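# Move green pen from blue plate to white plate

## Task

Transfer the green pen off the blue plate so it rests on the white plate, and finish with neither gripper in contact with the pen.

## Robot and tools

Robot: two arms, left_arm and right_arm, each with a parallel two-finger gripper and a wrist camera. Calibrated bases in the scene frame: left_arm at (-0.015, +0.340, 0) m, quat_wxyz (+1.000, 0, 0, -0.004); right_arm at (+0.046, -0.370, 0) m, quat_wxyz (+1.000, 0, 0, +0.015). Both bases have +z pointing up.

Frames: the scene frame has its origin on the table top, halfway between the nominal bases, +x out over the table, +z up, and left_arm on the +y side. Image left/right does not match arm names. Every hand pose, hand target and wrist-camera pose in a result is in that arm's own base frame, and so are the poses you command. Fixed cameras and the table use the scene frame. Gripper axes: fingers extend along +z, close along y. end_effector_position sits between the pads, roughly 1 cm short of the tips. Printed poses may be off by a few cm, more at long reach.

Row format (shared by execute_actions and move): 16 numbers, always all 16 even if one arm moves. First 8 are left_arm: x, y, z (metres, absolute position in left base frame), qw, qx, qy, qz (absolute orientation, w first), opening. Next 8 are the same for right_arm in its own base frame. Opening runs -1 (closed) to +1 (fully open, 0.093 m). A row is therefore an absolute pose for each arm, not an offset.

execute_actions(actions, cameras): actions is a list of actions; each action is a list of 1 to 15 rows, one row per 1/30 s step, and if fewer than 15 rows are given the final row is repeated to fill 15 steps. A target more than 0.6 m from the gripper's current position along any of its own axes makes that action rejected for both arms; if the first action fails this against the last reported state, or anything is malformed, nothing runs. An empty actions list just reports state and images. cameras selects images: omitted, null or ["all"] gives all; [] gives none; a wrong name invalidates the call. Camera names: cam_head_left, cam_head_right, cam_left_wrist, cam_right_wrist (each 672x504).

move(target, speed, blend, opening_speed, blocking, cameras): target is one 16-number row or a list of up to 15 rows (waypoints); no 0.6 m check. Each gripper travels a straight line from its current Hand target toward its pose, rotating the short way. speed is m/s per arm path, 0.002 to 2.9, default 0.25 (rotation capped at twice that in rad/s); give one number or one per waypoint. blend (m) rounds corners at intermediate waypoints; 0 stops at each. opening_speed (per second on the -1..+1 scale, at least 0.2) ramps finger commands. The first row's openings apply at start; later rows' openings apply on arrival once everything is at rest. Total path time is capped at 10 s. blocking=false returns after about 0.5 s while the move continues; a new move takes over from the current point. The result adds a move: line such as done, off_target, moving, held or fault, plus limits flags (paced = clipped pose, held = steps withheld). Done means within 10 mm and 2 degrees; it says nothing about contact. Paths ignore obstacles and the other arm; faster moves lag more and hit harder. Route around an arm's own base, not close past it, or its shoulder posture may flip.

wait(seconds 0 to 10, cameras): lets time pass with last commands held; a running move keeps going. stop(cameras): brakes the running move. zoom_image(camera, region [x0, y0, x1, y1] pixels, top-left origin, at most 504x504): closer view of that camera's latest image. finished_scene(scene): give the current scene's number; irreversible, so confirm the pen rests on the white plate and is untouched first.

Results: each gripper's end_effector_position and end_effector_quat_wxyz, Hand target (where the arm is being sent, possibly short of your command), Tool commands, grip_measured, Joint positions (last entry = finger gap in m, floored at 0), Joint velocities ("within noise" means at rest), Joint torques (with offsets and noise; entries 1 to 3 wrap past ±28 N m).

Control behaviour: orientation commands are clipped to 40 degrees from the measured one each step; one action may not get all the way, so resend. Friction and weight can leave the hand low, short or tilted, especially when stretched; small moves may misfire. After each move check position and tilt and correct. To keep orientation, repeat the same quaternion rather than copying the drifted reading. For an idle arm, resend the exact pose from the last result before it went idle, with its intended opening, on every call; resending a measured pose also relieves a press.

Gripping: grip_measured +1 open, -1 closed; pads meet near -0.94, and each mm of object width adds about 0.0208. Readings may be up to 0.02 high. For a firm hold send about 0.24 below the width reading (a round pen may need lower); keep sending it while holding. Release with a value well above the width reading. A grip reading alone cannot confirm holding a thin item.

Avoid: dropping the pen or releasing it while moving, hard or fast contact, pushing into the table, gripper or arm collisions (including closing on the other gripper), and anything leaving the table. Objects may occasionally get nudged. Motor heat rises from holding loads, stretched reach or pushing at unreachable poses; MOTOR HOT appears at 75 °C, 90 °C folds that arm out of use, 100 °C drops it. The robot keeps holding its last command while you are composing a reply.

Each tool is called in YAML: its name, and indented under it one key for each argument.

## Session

execute_actions:
  actions: []

Scene clock: 0.00 s.
left_arm: end_effector_position=(+0.3444, -0.1940, +0.1429) grip_measured=+1.000 end_effector_quat_wxyz=(+0.410, +0.246, +0.846, -0.237) | right_arm: end_effector_position=(+0.3587, +0.1550, +0.1245) grip_measured=+1.000 end_effector_quat_wxyz=(+0.350, -0.104, +0.882, +0.298)
Joint positions: left_arm=[-0.358 1.38 0.763 -0.016 0.371 0.019 0.093] | right_arm=[0.202 1.439 0.77 -0.046 -0.495 0.195 0.093]
Joint velocities: within noise
Joint torques (N m): no reading
Motor temperatures (°C): left_arm=[26 28 28 29 26 28 26] | right_arm=[27 28 25 26 26 27 27]
Heat: left arm: 29 °C; right arm: 28 °C.
Hand target: left_arm +0.3457, -0.1944, +0.1474; +0.414, +0.246, +0.844, -0.237 | right_arm +0.3605, +0.1553, +0.1296; +0.356, -0.106, +0.879, +0.298
Tool commands: left_gripper/opening=+1.0 right_gripper/opening=+1.0

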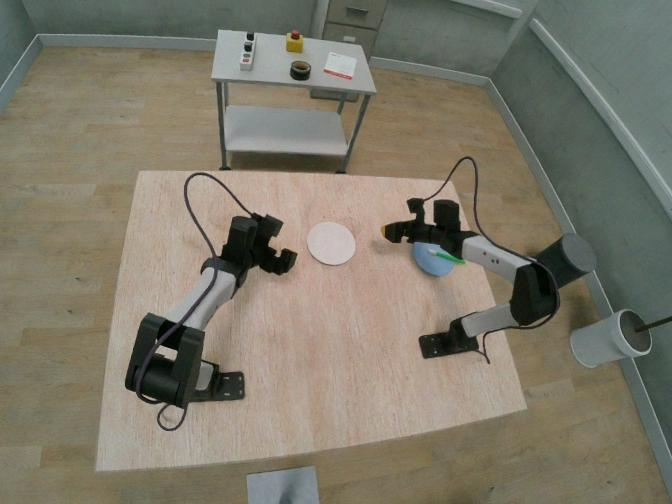

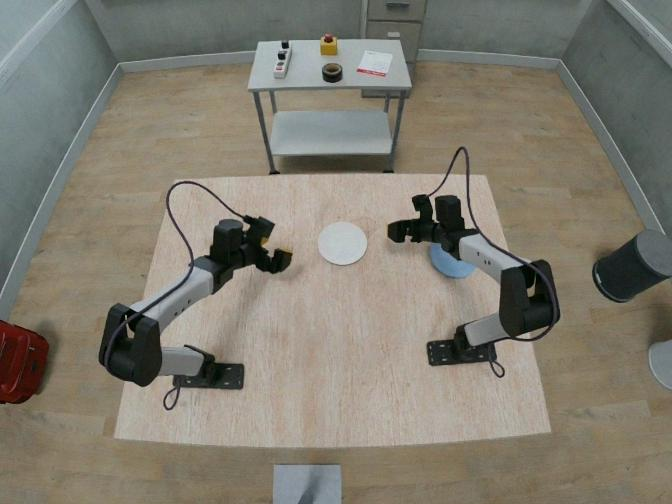

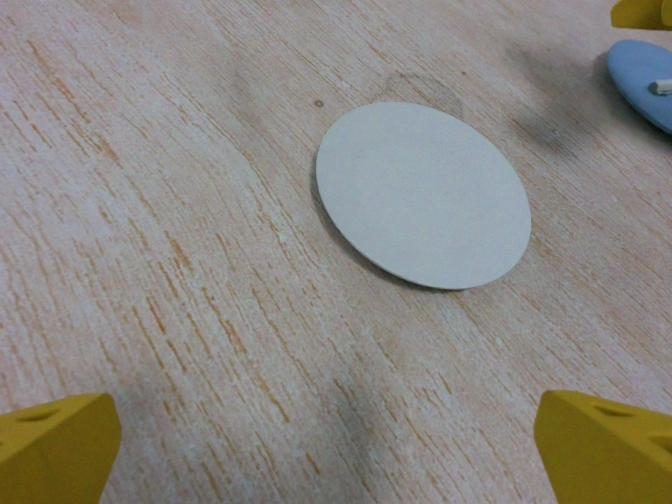

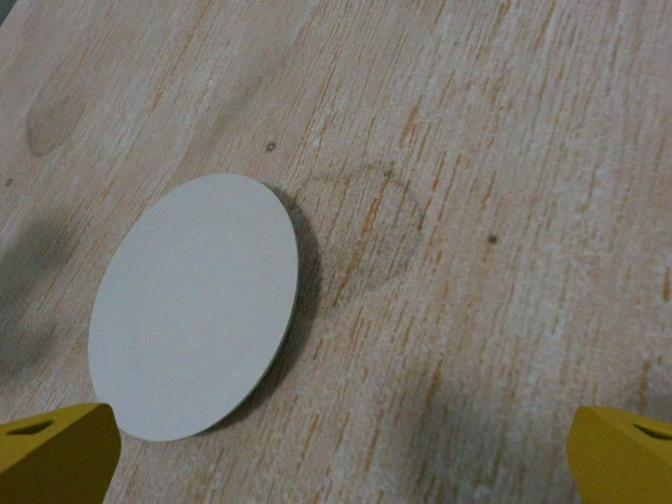

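move:
  target: [0.3444, -0.1940, 0.1429, 0.410, 0.246, 0.846, -0.237, 1, 0.27, -0.05, 0.24, 0.1736, 0, 0.9848, 0, -0.1]
  speed: 0.4
  cameras: ["cam_head_right", "cam_head_left", "cam_right_wrist"]

Scene clock: 18.47 s.
left_arm: end_effector_position=(+0.3444, -0.1940, +0.1429) grip_measured=+1.000 end_effector_quat_wxyz=(+0.410, +0.246, +0.846, -0.237) | right_arm: end_effector_position=(+0.2713, -0.0468, +0.2351) grip_measured=-0.098 end_effector_quat_wxyz=(+0.180, +0.002, +0.984, +0.009)
Joint positions: left_arm=[-0.358 1.38 0.763 -0.016 0.371 0.019 0.093] | right_arm=[-0.23 1.332 1.466 -1.356 -0.097 -0.208 0.041]
Joint velocities: within noise
Joint torques (N m): left_arm=[-0.1 -4.78 8.1 2.32 0.17 0.04] | right_arm=[0.06 -3.32 8.42 0.93 0.03 -0.03]
Motor temperatures (°C): left_arm=[26 29 31 34 26 28 26] | right_arm=[27 30 27 30 26 27 27]
Heat: left arm: 34 °C; right arm: 30 °C.
Hand target: left_arm +0.3444, -0.1940, +0.1429; +0.410, +0.246, +0.846, -0.237 | right_arm +0.2687, -0.0497, +0.2407; +0.174, -0.001, +0.985, +0.000
Off the commanded pose: left_arm 0.000 m, 0 deg | right_arm 0.006 m, 1 deg.
move: done
Images, in order (width x height): cam_head_left 672x504, cam_head_right 672x504, cam_right_wrist 672x504.

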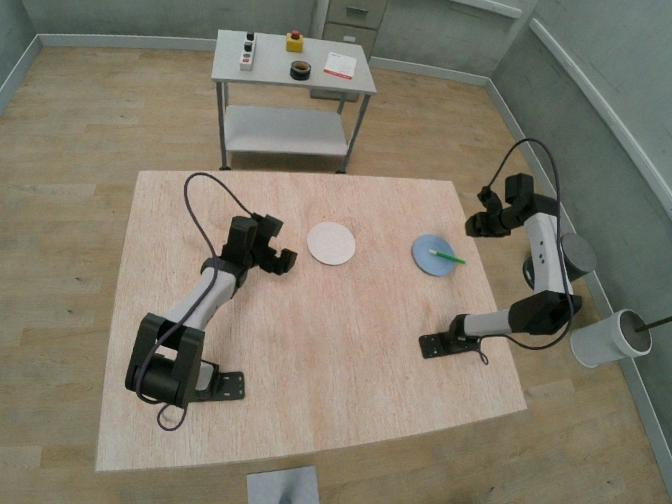

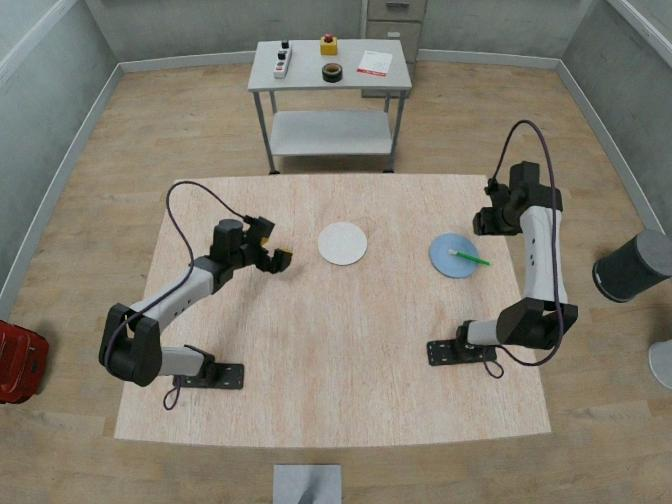

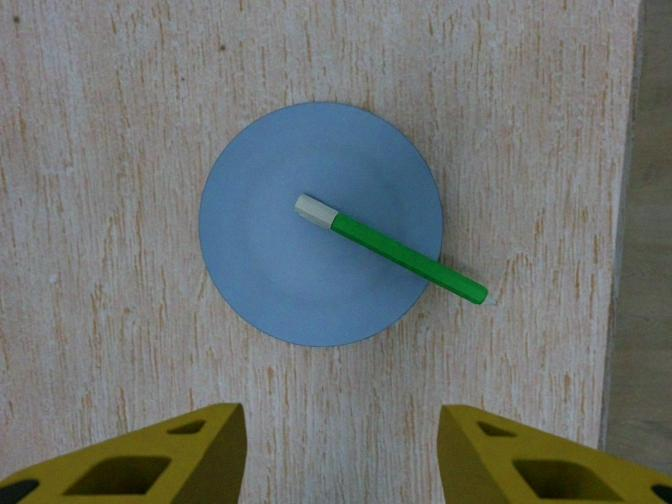

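move:
  target: [0.3444, -0.1940, 0.1429, 0.410, 0.246, 0.846, -0.237, 1, 0.318, -0.053, 0.085, 0, -0.521, 0.8536, 0, -0.1]
  speed: 0.4
  cameras: ["cam_right_wrist"]

Scene clock: 46.73 s.
left_arm: end_effector_position=(+0.3444, -0.1940, +0.1429) grip_measured=+1.000 end_effector_quat_wxyz=(+0.410, +0.246, +0.846, -0.237) | right_arm: end_effector_position=(+0.3188, -0.0523, +0.0931) grip_measured=-0.098 end_effector_quat_wxyz=(+0.006, -0.514, +0.857, +0.003)
Joint positions: left_arm=[-0.358 1.38 0.763 -0.016 0.371 0.019 0.093] | right_arm=[-0.169 1.769 1.382 -1.178 -0.012 -1.25 0.041]
Joint velocities: within noise
Joint torques (N m): left_arm=[-0.09 -4.77 8.1 2.32 0.18 0.04] | right_arm=[0.55 -7.32 3.69 0.59 -0.01 -0.05]
Motor temperatures (°C): left_arm=[26 31 32 38 26 28 26] | right_arm=[27 30 29 28 26 27 27]
Heat: left arm: 38 °C; right arm: 30 °C.
Hand target: left_arm +0.3444, -0.1940, +0.1429; +0.410, +0.246, +0.846, -0.237 | right_arm +0.3180, -0.0530, +0.0859; +0.000, -0.522, +0.853, -0.001
Off the commanded pose: left_arm 0.000 m, 0 deg | right_arm 0.008 m, 1 deg.
move: done
Images, in order (width x height): cam_right_wrist 672x504.

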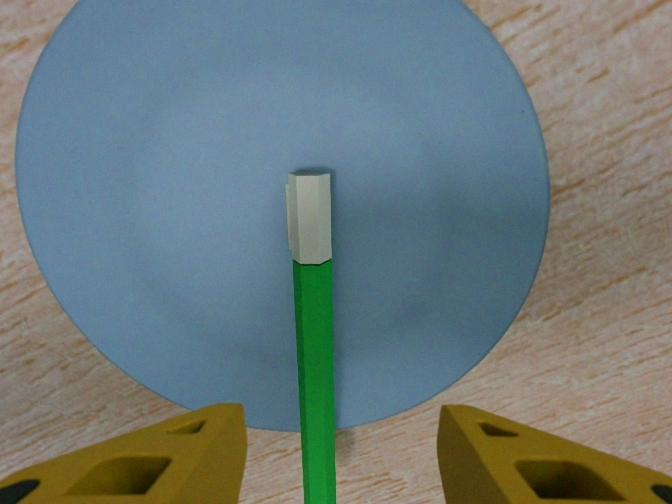

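move:
  target: [0.3444, -0.1940, 0.1429, 0.410, 0.246, 0.846, -0.237, 1, 0.3055, -0.058, 0.028, 0, -0.521, 0.8536, 0, -0.1]
  speed: 0.2
  cameras: ["cam_right_wrist"]

Scene clock: 65.83 s.
left_arm: end_effector_position=(+0.3444, -0.1940, +0.1429) grip_measured=+1.000 end_effector_quat_wxyz=(+0.410, +0.246, +0.846, -0.237) | right_arm: end_effector_position=(+0.3072, -0.0538, +0.0349) grip_measured=-0.098 end_effector_quat_wxyz=(+0.005, -0.519, +0.855, +0.004)
Joint positions: left_arm=[-0.358 1.38 0.763 -0.016 0.371 0.019 0.093] | right_arm=[-0.18 1.789 1.167 -0.946 -0.012 -1.271 0.041]
Joint velocities: within noise
Joint torques (N m): left_arm=[-0.09 -4.75 8.1 2.32 0.17 0.04] | right_arm=[-0.43 -6.89 3.64 0.59 -0.03 -0.04]
Motor temperatures (°C): left_arm=[26 31 33 40 26 28 26] | right_arm=[27 32 28 28 26 27 27]
Heat: left arm: 40 °C; right arm: 32 °C.
Hand target: left_arm +0.3444, -0.1940, +0.1429; +0.410, +0.246, +0.846, -0.237 | right_arm +0.3052, -0.0578, +0.0282; +0.000, -0.521, +0.854, +0.000
Off the commanded pose: left_arm 0.000 m, 0 deg | right_arm 0.008 m, 1 deg.
move: done
Images, in order (width x height): cam_right_wrist 672x504.

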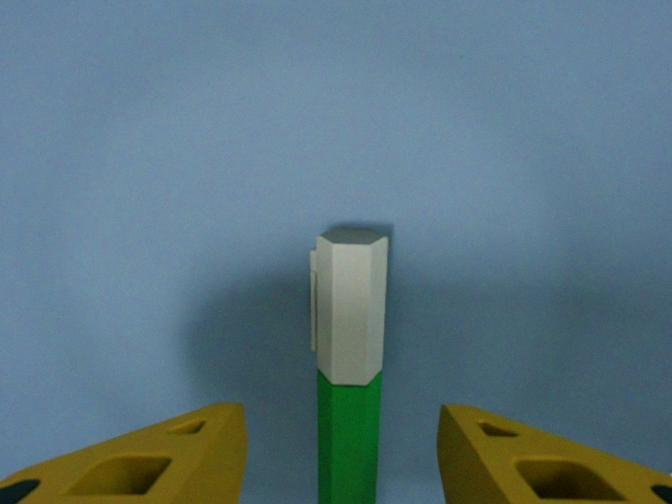

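move:
  target: [0.3444, -0.1940, 0.1429, 0.410, 0.246, 0.846, -0.237, 1, 0.3055, -0.058, 0.028, 0, -0.521, 0.8536, 0, -1]
  speed: 0.2
  opening_speed: 1.0
  cameras: ["cam_right_wrist"]

Scene clock: 78.70 s.
left_arm: end_effector_position=(+0.3444, -0.1940, +0.1429) grip_measured=+1.000 end_effector_quat_wxyz=(+0.410, +0.246, +0.846, -0.237) | right_arm: end_effector_position=(+0.3075, -0.0539, +0.0349) grip_measured=-0.900 end_effector_quat_wxyz=(+0.006, -0.520, +0.854, +0.003)
Joint positions: left_arm=[-0.358 1.38 0.763 -0.016 0.371 0.019 0.093] | right_arm=[-0.18 1.789 1.167 -0.945 -0.012 -1.273 0.002]
Joint velocities: within noise
Joint torques (N m): left_arm=[-0.09 -4.77 8.09 2.32 0.17 0.04] | right_arm=[-0.42 -6.93 3.67 0.58 -0.03 -0.03]
Motor temperatures (°C): left_arm=[26 31 33 41 26 28 26] | right_arm=[27 32 28 28 26 27 27]
Heat: left arm: 41 °C; right arm: 32 °C.
Hand target: left_arm +0.3444, -0.1940, +0.1429; +0.410, +0.246, +0.846, -0.237 | right_arm +0.3054, -0.0579, +0.0282; +0.000, -0.521, +0.853, +0.000
Off the commanded pose: left_arm 0.000 m, 0 deg | right_arm 0.008 m, 1 deg.
move: done
Images, in order (width x height): cam_right_wrist 672x504.

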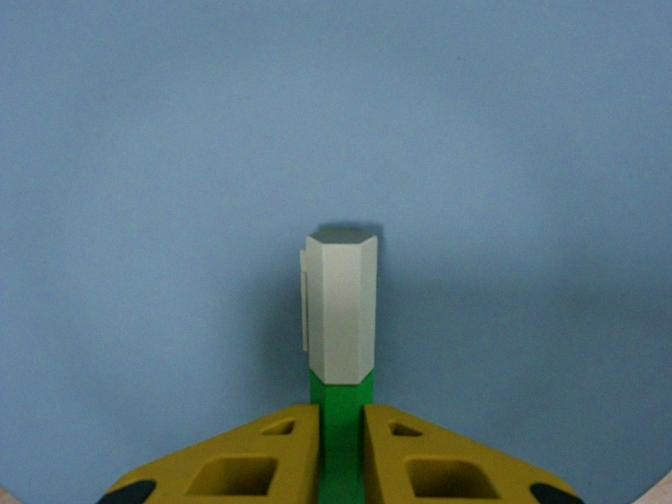

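move:
  target: [0.3444, -0.1940, 0.1429, 0.410, 0.246, 0.846, -0.237, 1, 0.307, -0.056, 0.065, 0, -0.521, 0.8536, 0, -1]
  speed: 0.12
  cameras: ["cam_right_wrist"]

Scene clock: 89.63 s.
left_arm: end_effector_position=(+0.3444, -0.1940, +0.1429) grip_measured=+1.000 end_effector_quat_wxyz=(+0.410, +0.246, +0.846, -0.237) | right_arm: end_effector_position=(+0.3007, -0.0526, +0.0510) grip_measured=-0.912 end_effector_quat_wxyz=(-0.009, -0.519, +0.854, +0.016)
Joint positions: left_arm=[-0.358 1.38 0.763 -0.016 0.371 0.019 0.093] | right_arm=[-0.18 1.778 1.22 -1.049 -0.012 -1.273 0.001]
Joint velocities: within noise
Joint torques (N m): left_arm=[-0.09 -4.77 8.09 2.32 0.17 0.04] | right_arm=[0.16 -9.96 7.6 -0.01 -0.03 0.04]
Motor temperatures (°C): left_arm=[26 31 34 41 26 28 26] | right_arm=[27 32 29 28 26 27 27]
Heat: left arm: 41 °C; right arm: 32 °C.
Hand target: left_arm +0.3444, -0.1940, +0.1429; +0.410, +0.246, +0.846, -0.237 | right_arm +0.3067, -0.0559, +0.0648; +0.000, -0.521, +0.854, +0.000
Off the commanded pose: left_arm 0.000 m, 0 deg | right_arm 0.016 m, 2 deg.
move: off_target (right_arm)
Images, in order (width x height): cam_right_wrist 672x504.

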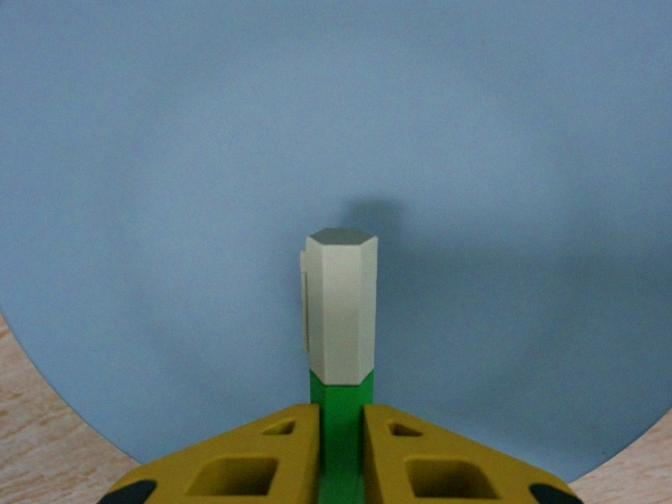

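move:
  target:
    - [0.3444, -0.1940, 0.1429, 0.410, 0.246, 0.846, -0.237, 1, 0.307, -0.056, 0.11, 0, -0.521, 0.8536, 0, -1]
    - [0.3444, -0.1940, 0.1429, 0.410, 0.246, 0.846, -0.237, 1, 0.401, 0.329, 0.10, 0.0505, -0.2584, 0.9646, 0.0135, -1]
  speed: [0.2, 0.3]
  blend: [0.03, 0]

Scene clock: 111.57 s.
left_arm: end_effector_position=(+0.3444, -0.1940, +0.1429) grip_measured=+1.000 end_effector_quat_wxyz=(+0.410, +0.246, +0.846, -0.237) | right_arm: end_effector_position=(+0.3980, +0.3343, +0.1006) grip_measured=-0.912 end_effector_quat_wxyz=(+0.069, -0.270, +0.960, +0.034)
Joint positions: left_arm=[-0.358 1.38 0.763 -0.016 0.371 0.019 0.093] | right_arm=[0.697 2.617 2.761 -1.56 -0.006 0.148 0.001]
Joint velocities: within noise
Joint torques (N m): left_arm=[-0.1 -4.78 8.1 2.32 0.17 0.04] | right_arm=[-0.2 -12.48 8.14 0.49 0.11 0.2]
Motor temperatures (°C): left_arm=[26 32 34 43 26 28 26] | right_arm=[27 35 30 27 26 27 28]
Heat: left arm: 43 °C; right arm: 35 °C.
Hand target: left_arm +0.3444, -0.1940, +0.1429; +0.410, +0.246, +0.846, -0.237 | right_arm +0.4005, +0.3292, +0.0996; +0.069, -0.262, +0.962, +0.025
Off the commanded pose: left_arm 0.000 m, 0 deg | right_arm 0.006 m, 4 deg.
joint sent to its limit (right arm) — joint 4 (wrist pitch), lower limit. The joint targets still meet the commanded pose.
move: off_target (right_arm); blend cut to 0.0226 m at target 1

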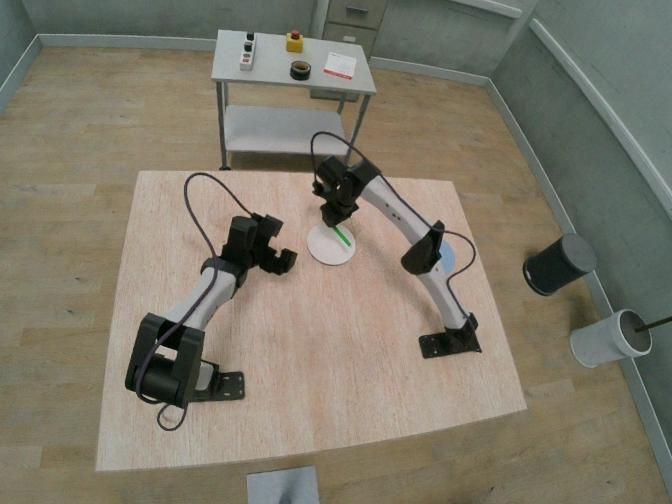

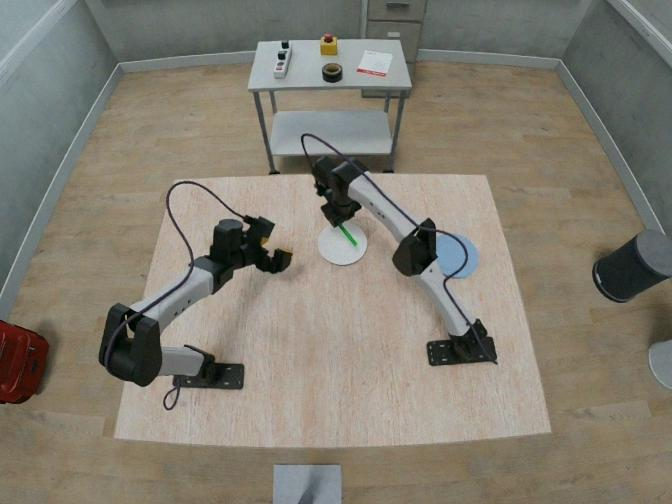

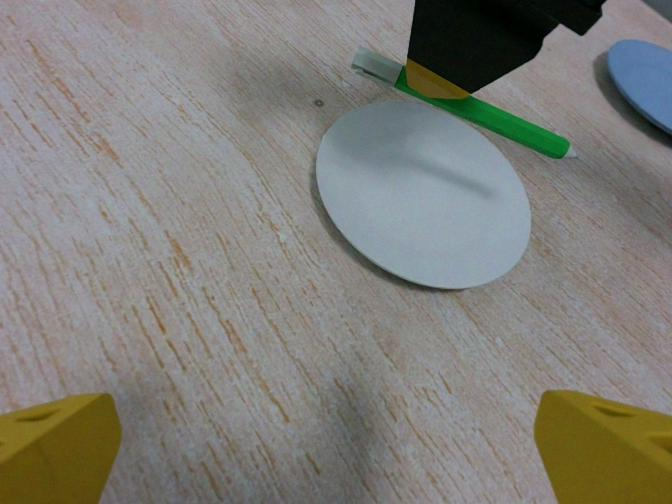

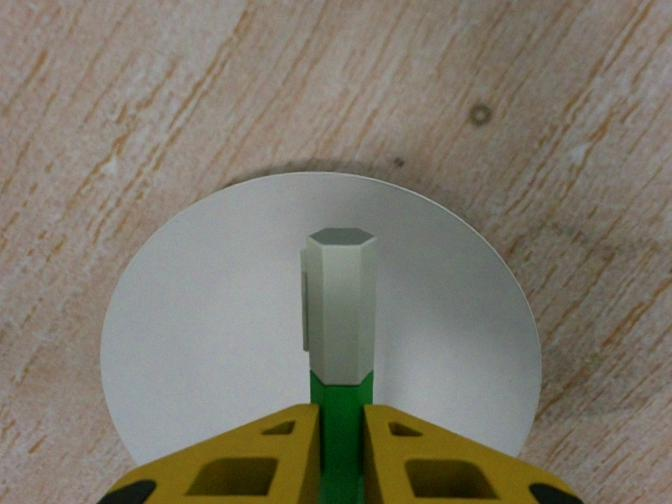

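move:
  target: [0.3444, -0.1940, 0.1429, 0.410, 0.246, 0.846, -0.237, 1, 0.392, 0.334, 0.035, 0.0505, -0.2584, 0.9646, 0.0135, -1]
  speed: 0.15
  cameras: ["cam_left_wrist", "cam_right_wrist"]

Scene clock: 130.33 s.
left_arm: end_effector_position=(+0.3444, -0.1940, +0.1429) grip_measured=+1.000 end_effector_quat_wxyz=(+0.410, +0.246, +0.846, -0.237) | right_arm: end_effector_position=(+0.3848, +0.3288, +0.0386) grip_measured=-0.912 end_effector_quat_wxyz=(+0.027, -0.262, +0.964, +0.013)
Joint positions: left_arm=[-0.358 1.38 0.763 -0.016 0.371 0.019 0.093] | right_arm=[0.707 2.558 2.403 -1.356 -0.001 0.175 0.001]
Joint velocities: within noise
Joint torques (N m): left_arm=[-0.1 -4.77 8.1 2.32 0.17 0.03] | right_arm=[0.62 -14.94 3.14 1.25 0.14 0.21]
Motor temperatures (°C): left_arm=[26 32 34 44 26 28 26] | right_arm=[27 42 32 27 26 27 28]
Heat: left arm: 44 °C; right arm: 42 °C.
Hand target: left_arm +0.3444, -0.1940, +0.1429; +0.410, +0.246, +0.846, -0.237 | right_arm +0.3915, +0.3338, +0.0353; +0.048, -0.259, +0.965, +0.013
Off the commanded pose: left_arm 0.000 m, 0 deg | right_arm 0.010 m, 3 deg.
move: off_target (right_arm)
Images, in order (width x height): cam_left_wrist 672x504, cam_right_wrist 672x504.

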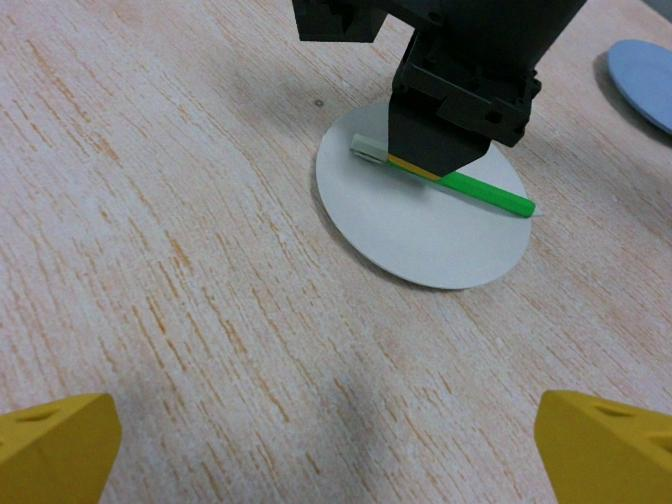

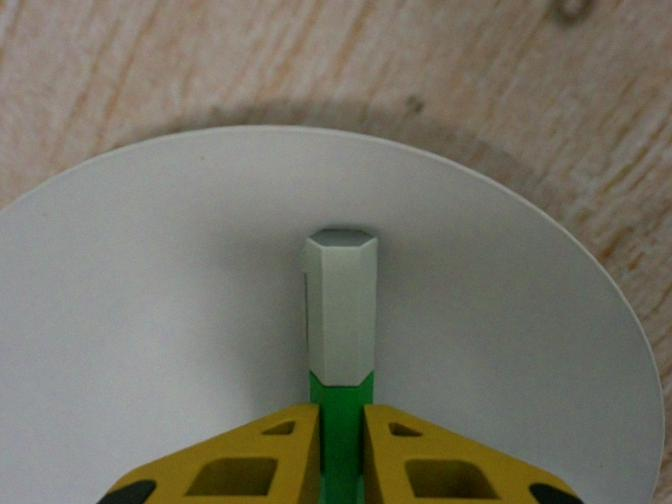

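move:
  target: [0.3444, -0.1940, 0.1429, 0.410, 0.246, 0.846, -0.237, 1, 0.4015, 0.3515, 0.06, 0.0505, -0.2584, 0.9646, 0.0135, -1]
  speed: 0.12
  cameras: ["cam_left_wrist", "cam_right_wrist"]

Scene clock: 163.97 s.
left_arm: end_effector_position=(+0.3444, -0.1940, +0.1429) grip_measured=+1.000 end_effector_quat_wxyz=(+0.410, +0.246, +0.846, -0.237) | right_arm: end_effector_position=(+0.4021, +0.3525, +0.0612) grip_measured=-0.912 end_effector_quat_wxyz=(+0.064, -0.262, +0.963, +0.030)
Joint positions: left_arm=[-0.358 1.38 0.763 -0.016 0.371 0.019 0.093] | right_arm=[0.721 2.736 2.832 -1.526 0.003 0.189 0.001]
Joint velocities: within noise
Joint torques (N m): left_arm=[-0.09 -4.77 8.1 2.32 0.17 0.03] | right_arm=[0.57 -12.97 8.23 0.47 0.14 0.2]
Motor temperatures (°C): left_arm=[26 32 35 46 26 28 26] | right_arm=[27 45 29 29 26 27 29]
Heat: left arm: 46 °C; right arm: 45 °C.
Hand target: left_arm +0.3444, -0.1940, +0.1429; +0.410, +0.246, +0.846, -0.237 | right_arm +0.4014, +0.3511, +0.0598; +0.064, -0.258, +0.964, +0.020
Off the commanded pose: left_arm 0.000 m, 0 deg | right_arm 0.002 m, 2 deg.
elbow stopped short (right arm): the move would have taken joint 3 (elbow) straighter than the controller allows.
move: done
Images, in order (width x height): cam_left_wrist 672x504, cam_right_wrist 672x504.

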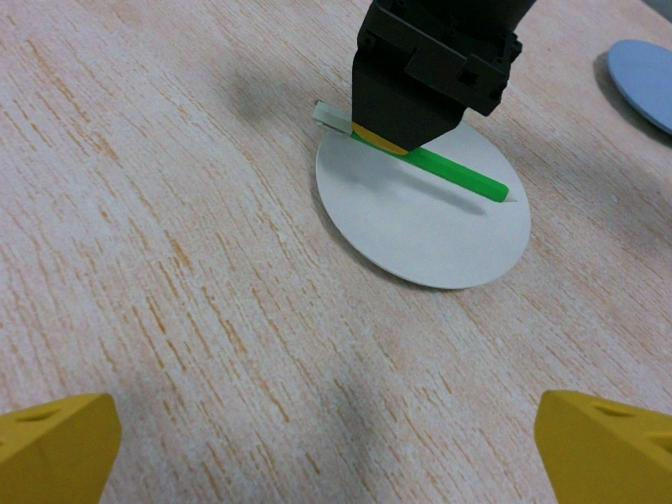

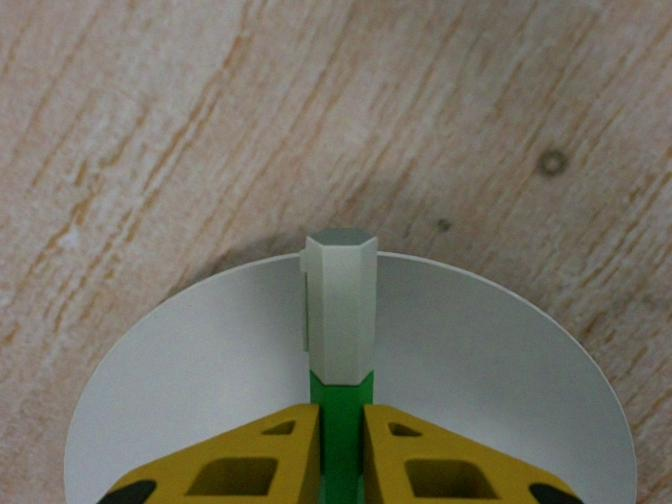

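move:
  target: [0.3444, -0.1940, 0.1429, 0.410, 0.246, 0.846, -0.237, 1, 0.3975, 0.350, 0.042, 0.0505, -0.2584, 0.9646, 0.0135, -1]
  speed: 0.12
  cameras: ["cam_left_wrist", "cam_right_wrist"]

Scene clock: 177.83 s.
left_arm: end_effector_position=(+0.3444, -0.1940, +0.1429) grip_measured=+1.000 end_effector_quat_wxyz=(+0.410, +0.246, +0.846, -0.237) | right_arm: end_effector_position=(+0.3955, +0.3481, +0.0482) grip_measured=-0.912 end_effector_quat_wxyz=(+0.042, -0.262, +0.964, +0.019)
Joint positions: left_arm=[-0.358 1.38 0.763 -0.016 0.371 0.019 0.093] | right_arm=[0.723 2.736 2.784 -1.526 0.003 0.192 0.001]
Joint velocities: within noise
Joint torques (N m): left_arm=[-0.09 -4.77 8.1 2.32 0.17 0.04] | right_arm=[0.65 -14.61 3.78 0.94 0.11 0.2]
Motor temperatures (°C): left_arm=[26 32 35 46 26 28 26] | right_arm=[27 48 32 28 26 27 29]
Heat: left arm: 46 °C; right arm: 48 °C.
Hand target: left_arm +0.3444, -0.1940, +0.1429; +0.410, +0.246, +0.846, -0.237 | right_arm +0.3974, +0.3500, +0.0422; +0.048, -0.259, +0.965, +0.012
Off the commanded pose: left_arm 0.000 m, 0 deg | right_arm 0.007 m, 1 deg.
move: done
Images, in order (width x height): cam_left_wrist 672x504, cam_right_wrist 672x504.

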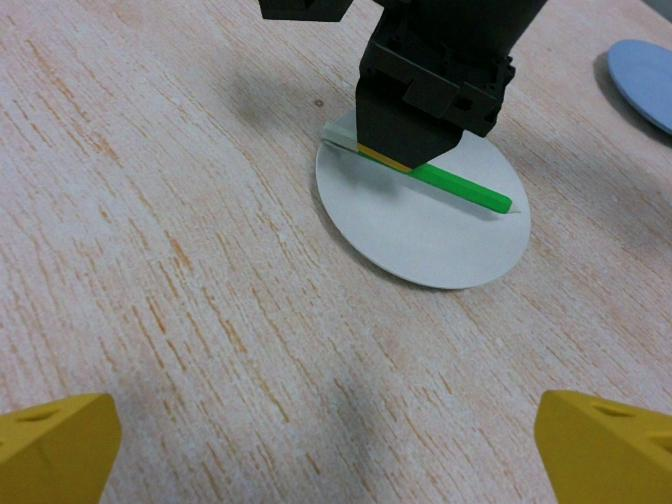

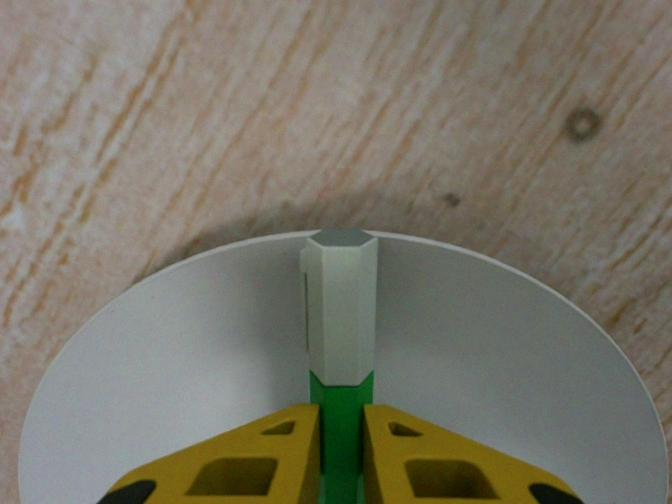

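move:
  target: [0.3444, -0.1940, 0.1429, 0.410, 0.246, 0.846, -0.237, 1, 0.3915, 0.3465, 0.034, 0.0505, -0.2584, 0.9646, 0.0135, -1]
  speed: 0.08
  cameras: ["cam_left_wrist", "cam_right_wrist"]

Scene clock: 199.10 s.
left_arm: end_effector_position=(+0.3444, -0.1940, +0.1429) grip_measured=+1.000 end_effector_quat_wxyz=(+0.410, +0.246, +0.846, -0.237) | right_arm: end_effector_position=(+0.3948, +0.3477, +0.0422) grip_measured=-0.916 end_effector_quat_wxyz=(+0.054, -0.261, +0.964, +0.023)
Joint positions: left_arm=[-0.358 1.38 0.763 -0.016 0.371 0.019 0.093] | right_arm=[0.725 2.614 2.52 -1.359 0.008 0.195 0.001]
Joint velocities: within noise
Joint torques (N m): left_arm=[-0.1 -4.78 8.12 2.32 0.17 0.04] | right_arm=[0.73 -14.72 2.85 0.86 0.09 0.2]
Motor temperatures (°C): left_arm=[26 32 35 47 26 28 26] | right_arm=[27 53 30 28 26 27 29]
Heat: left arm: 47 °C; right arm: 53 °C.
Hand target: left_arm +0.3444, -0.1940, +0.1429; +0.410, +0.246, +0.846, -0.237 | right_arm +0.3914, +0.3463, +0.0340; +0.049, -0.258, +0.965, +0.013
Off the commanded pose: left_arm 0.000 m, 0 deg | right_arm 0.009 m, 1 deg.
move: done
Images, in order (width x height): cam_left_wrist 672x504, cam_right_wrist 672x504.

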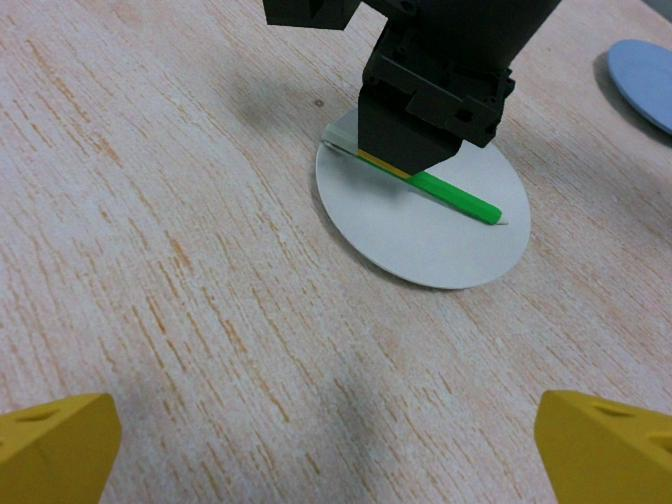

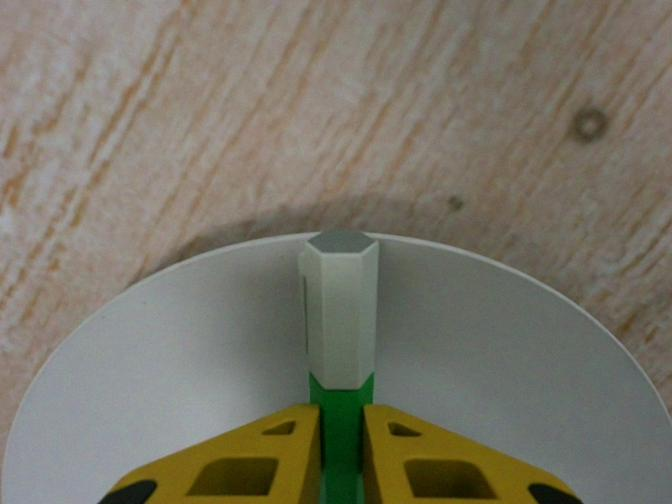

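move:
  target:
    - [0.3444, -0.1940, 0.1429, 0.410, 0.246, 0.846, -0.237, 1, 0.384, 0.340, 0.058, 0.0505, -0.2584, 0.9646, 0.0135, -1]
    - [0.3444, -0.1940, 0.1429, 0.410, 0.246, 0.846, -0.237, 1, 0.384, 0.340, 0.035, 0.0505, -0.2584, 0.9646, 0.0135, -1]
  speed: 0.1
  cameras: ["cam_left_wrist", "cam_right_wrist"]

Scene clock: 208.20 s.
left_arm: end_effector_position=(+0.3444, -0.1940, +0.1429) grip_measured=+1.000 end_effector_quat_wxyz=(+0.410, +0.246, +0.846, -0.237) | right_arm: end_effector_position=(+0.3858, +0.3397, +0.0394) grip_measured=-0.917 end_effector_quat_wxyz=(+0.047, -0.261, +0.964, +0.019)
Joint positions: left_arm=[-0.358 1.38 0.763 -0.016 0.371 0.019 0.093] | right_arm=[0.725 2.541 2.371 -1.299 0.008 0.195 0.001]
Joint velocities: within noise
Joint torques (N m): left_arm=[-0.09 -4.78 8.1 2.32 0.17 0.04] | right_arm=[0.77 -14.95 3.04 0.92 0.09 0.19]
Motor temperatures (°C): left_arm=[26 32 36 47 26 28 26] | right_arm=[27 53 29 28 26 27 29]
Heat: left arm: 47 °C; right arm: 53 °C.
Hand target: left_arm +0.3444, -0.1940, +0.1429; +0.410, +0.246, +0.846, -0.237 | right_arm +0.3839, +0.3399, +0.0349; +0.049, -0.259, +0.965, +0.013
Off the commanded pose: left_arm 0.000 m, 0 deg | right_arm 0.005 m, 1 deg.
move: done
Images, in order (width x height): cam_left_wrist 672x504, cam_right_wrist 672x504.

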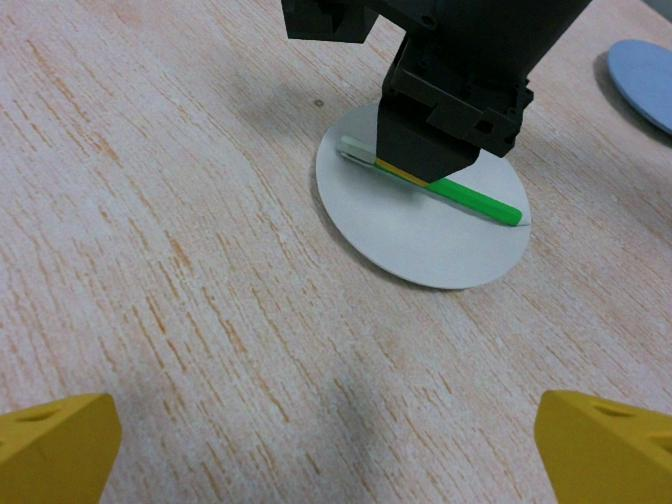

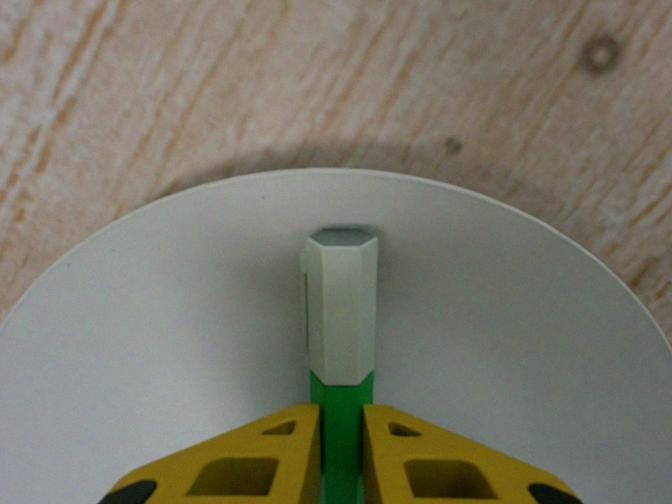

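zoom_image:
  camera: "cam_left_wrist"
  region: [300, 80, 560, 300]

Scaled by 1.938.

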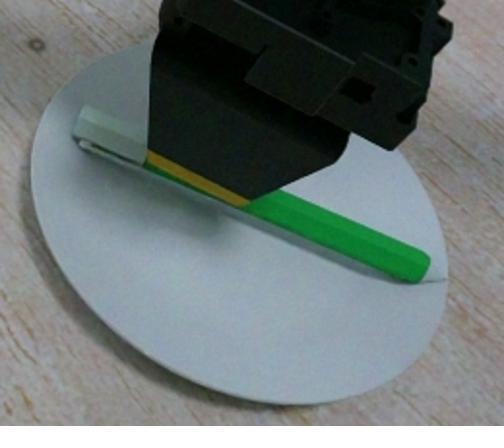

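move:
  target:
    - [0.3444, -0.1940, 0.1429, 0.410, 0.246, 0.846, -0.237, 1, 0.388, 0.3425, 0.029, 0.0505, -0.2584, 0.9646, 0.0135, -1]
    - [0.3444, -0.1940, 0.1429, 0.410, 0.246, 0.846, -0.237, 1, 0.388, 0.3425, 0.029, 0.0505, -0.2584, 0.9646, 0.0135, -0.05]
    - [0.3444, -0.1940, 0.1429, 0.410, 0.246, 0.846, -0.237, 1, 0.390, 0.3425, 0.10, 0.0505, -0.2584, 0.9646, 0.0135, -0.05]
  speed: [0.06, 0.1, 0.15]
  opening_speed: 0.8
  cameras: ["cam_left_wrist", "cam_right_wrist", "cam_head_right"]

Scene clock: 231.60 s.
left_arm: end_effector_position=(+0.3444, -0.1940, +0.1429) grip_measured=+1.000 end_effector_quat_wxyz=(+0.410, +0.246, +0.846, -0.237) | right_arm: end_effector_position=(+0.3911, +0.3444, +0.1014) grip_measured=-0.052 end_effector_quat_wxyz=(+0.074, -0.260, +0.962, +0.032)
Joint positions: left_arm=[-0.358 1.38 0.763 -0.016 0.371 0.019 0.093] | right_arm=[0.725 2.621 2.771 -1.56 0.008 0.195 0.043]
Joint velocities: within noise
Joint torques (N m): left_arm=[-0.09 -4.77 8.1 2.32 0.17 0.03] | right_arm=[0.44 -12.81 7.51 0.5 0.09 0.14]
Motor temperatures (°C): left_arm=[26 32 36 48 26 28 26] | right_arm=[27 53 29 28 26 27 29]
Heat: left arm: 48 °C; right arm: 53 °C.
Hand target: left_arm +0.3444, -0.1940, +0.1429; +0.410, +0.246, +0.846, -0.237 | right_arm +0.3898, +0.3423, +0.0999; +0.070, -0.258, +0.963, +0.023
Off the commanded pose: left_arm 0.000 m, 0 deg | right_arm 0.003 m, 3 deg.
joint sent to its limit (right arm) — joint 4 (wrist pitch), lower limit. The joint targets are off in orientation, not in position.
move: off_target (right_arm); target 2's new opening was sent with right_arm's hand 0.011 m and 1 deg from that target
Images, in order (width x height): cam_head_right 672x504, cam_left_wrist 672x504, cam_right_wrist 672x504.

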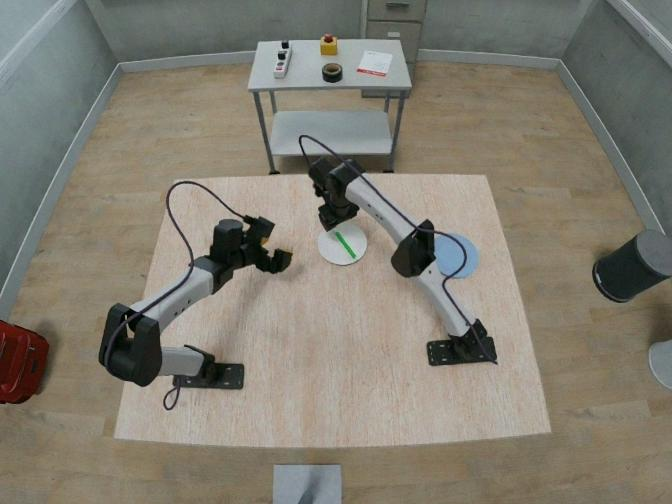

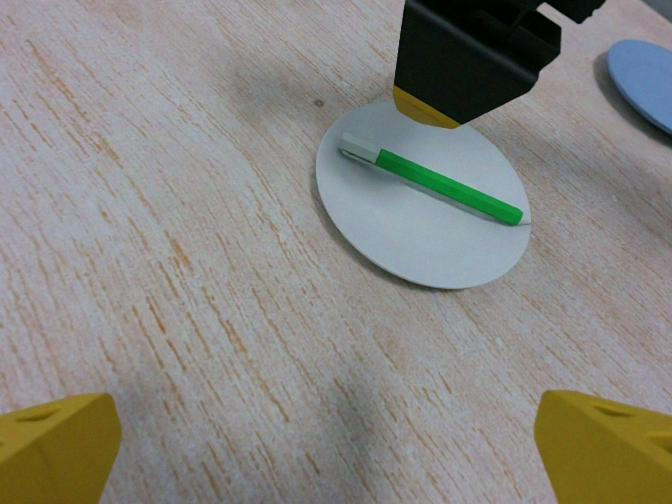

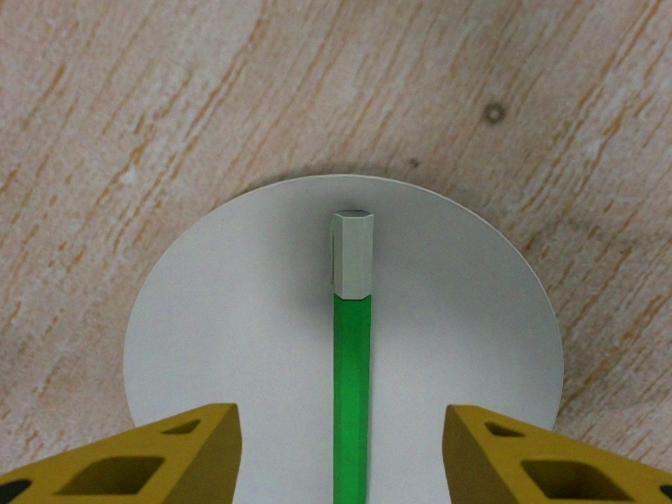

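finished_scene:
  scene: 2

The scene is finished: the task was done.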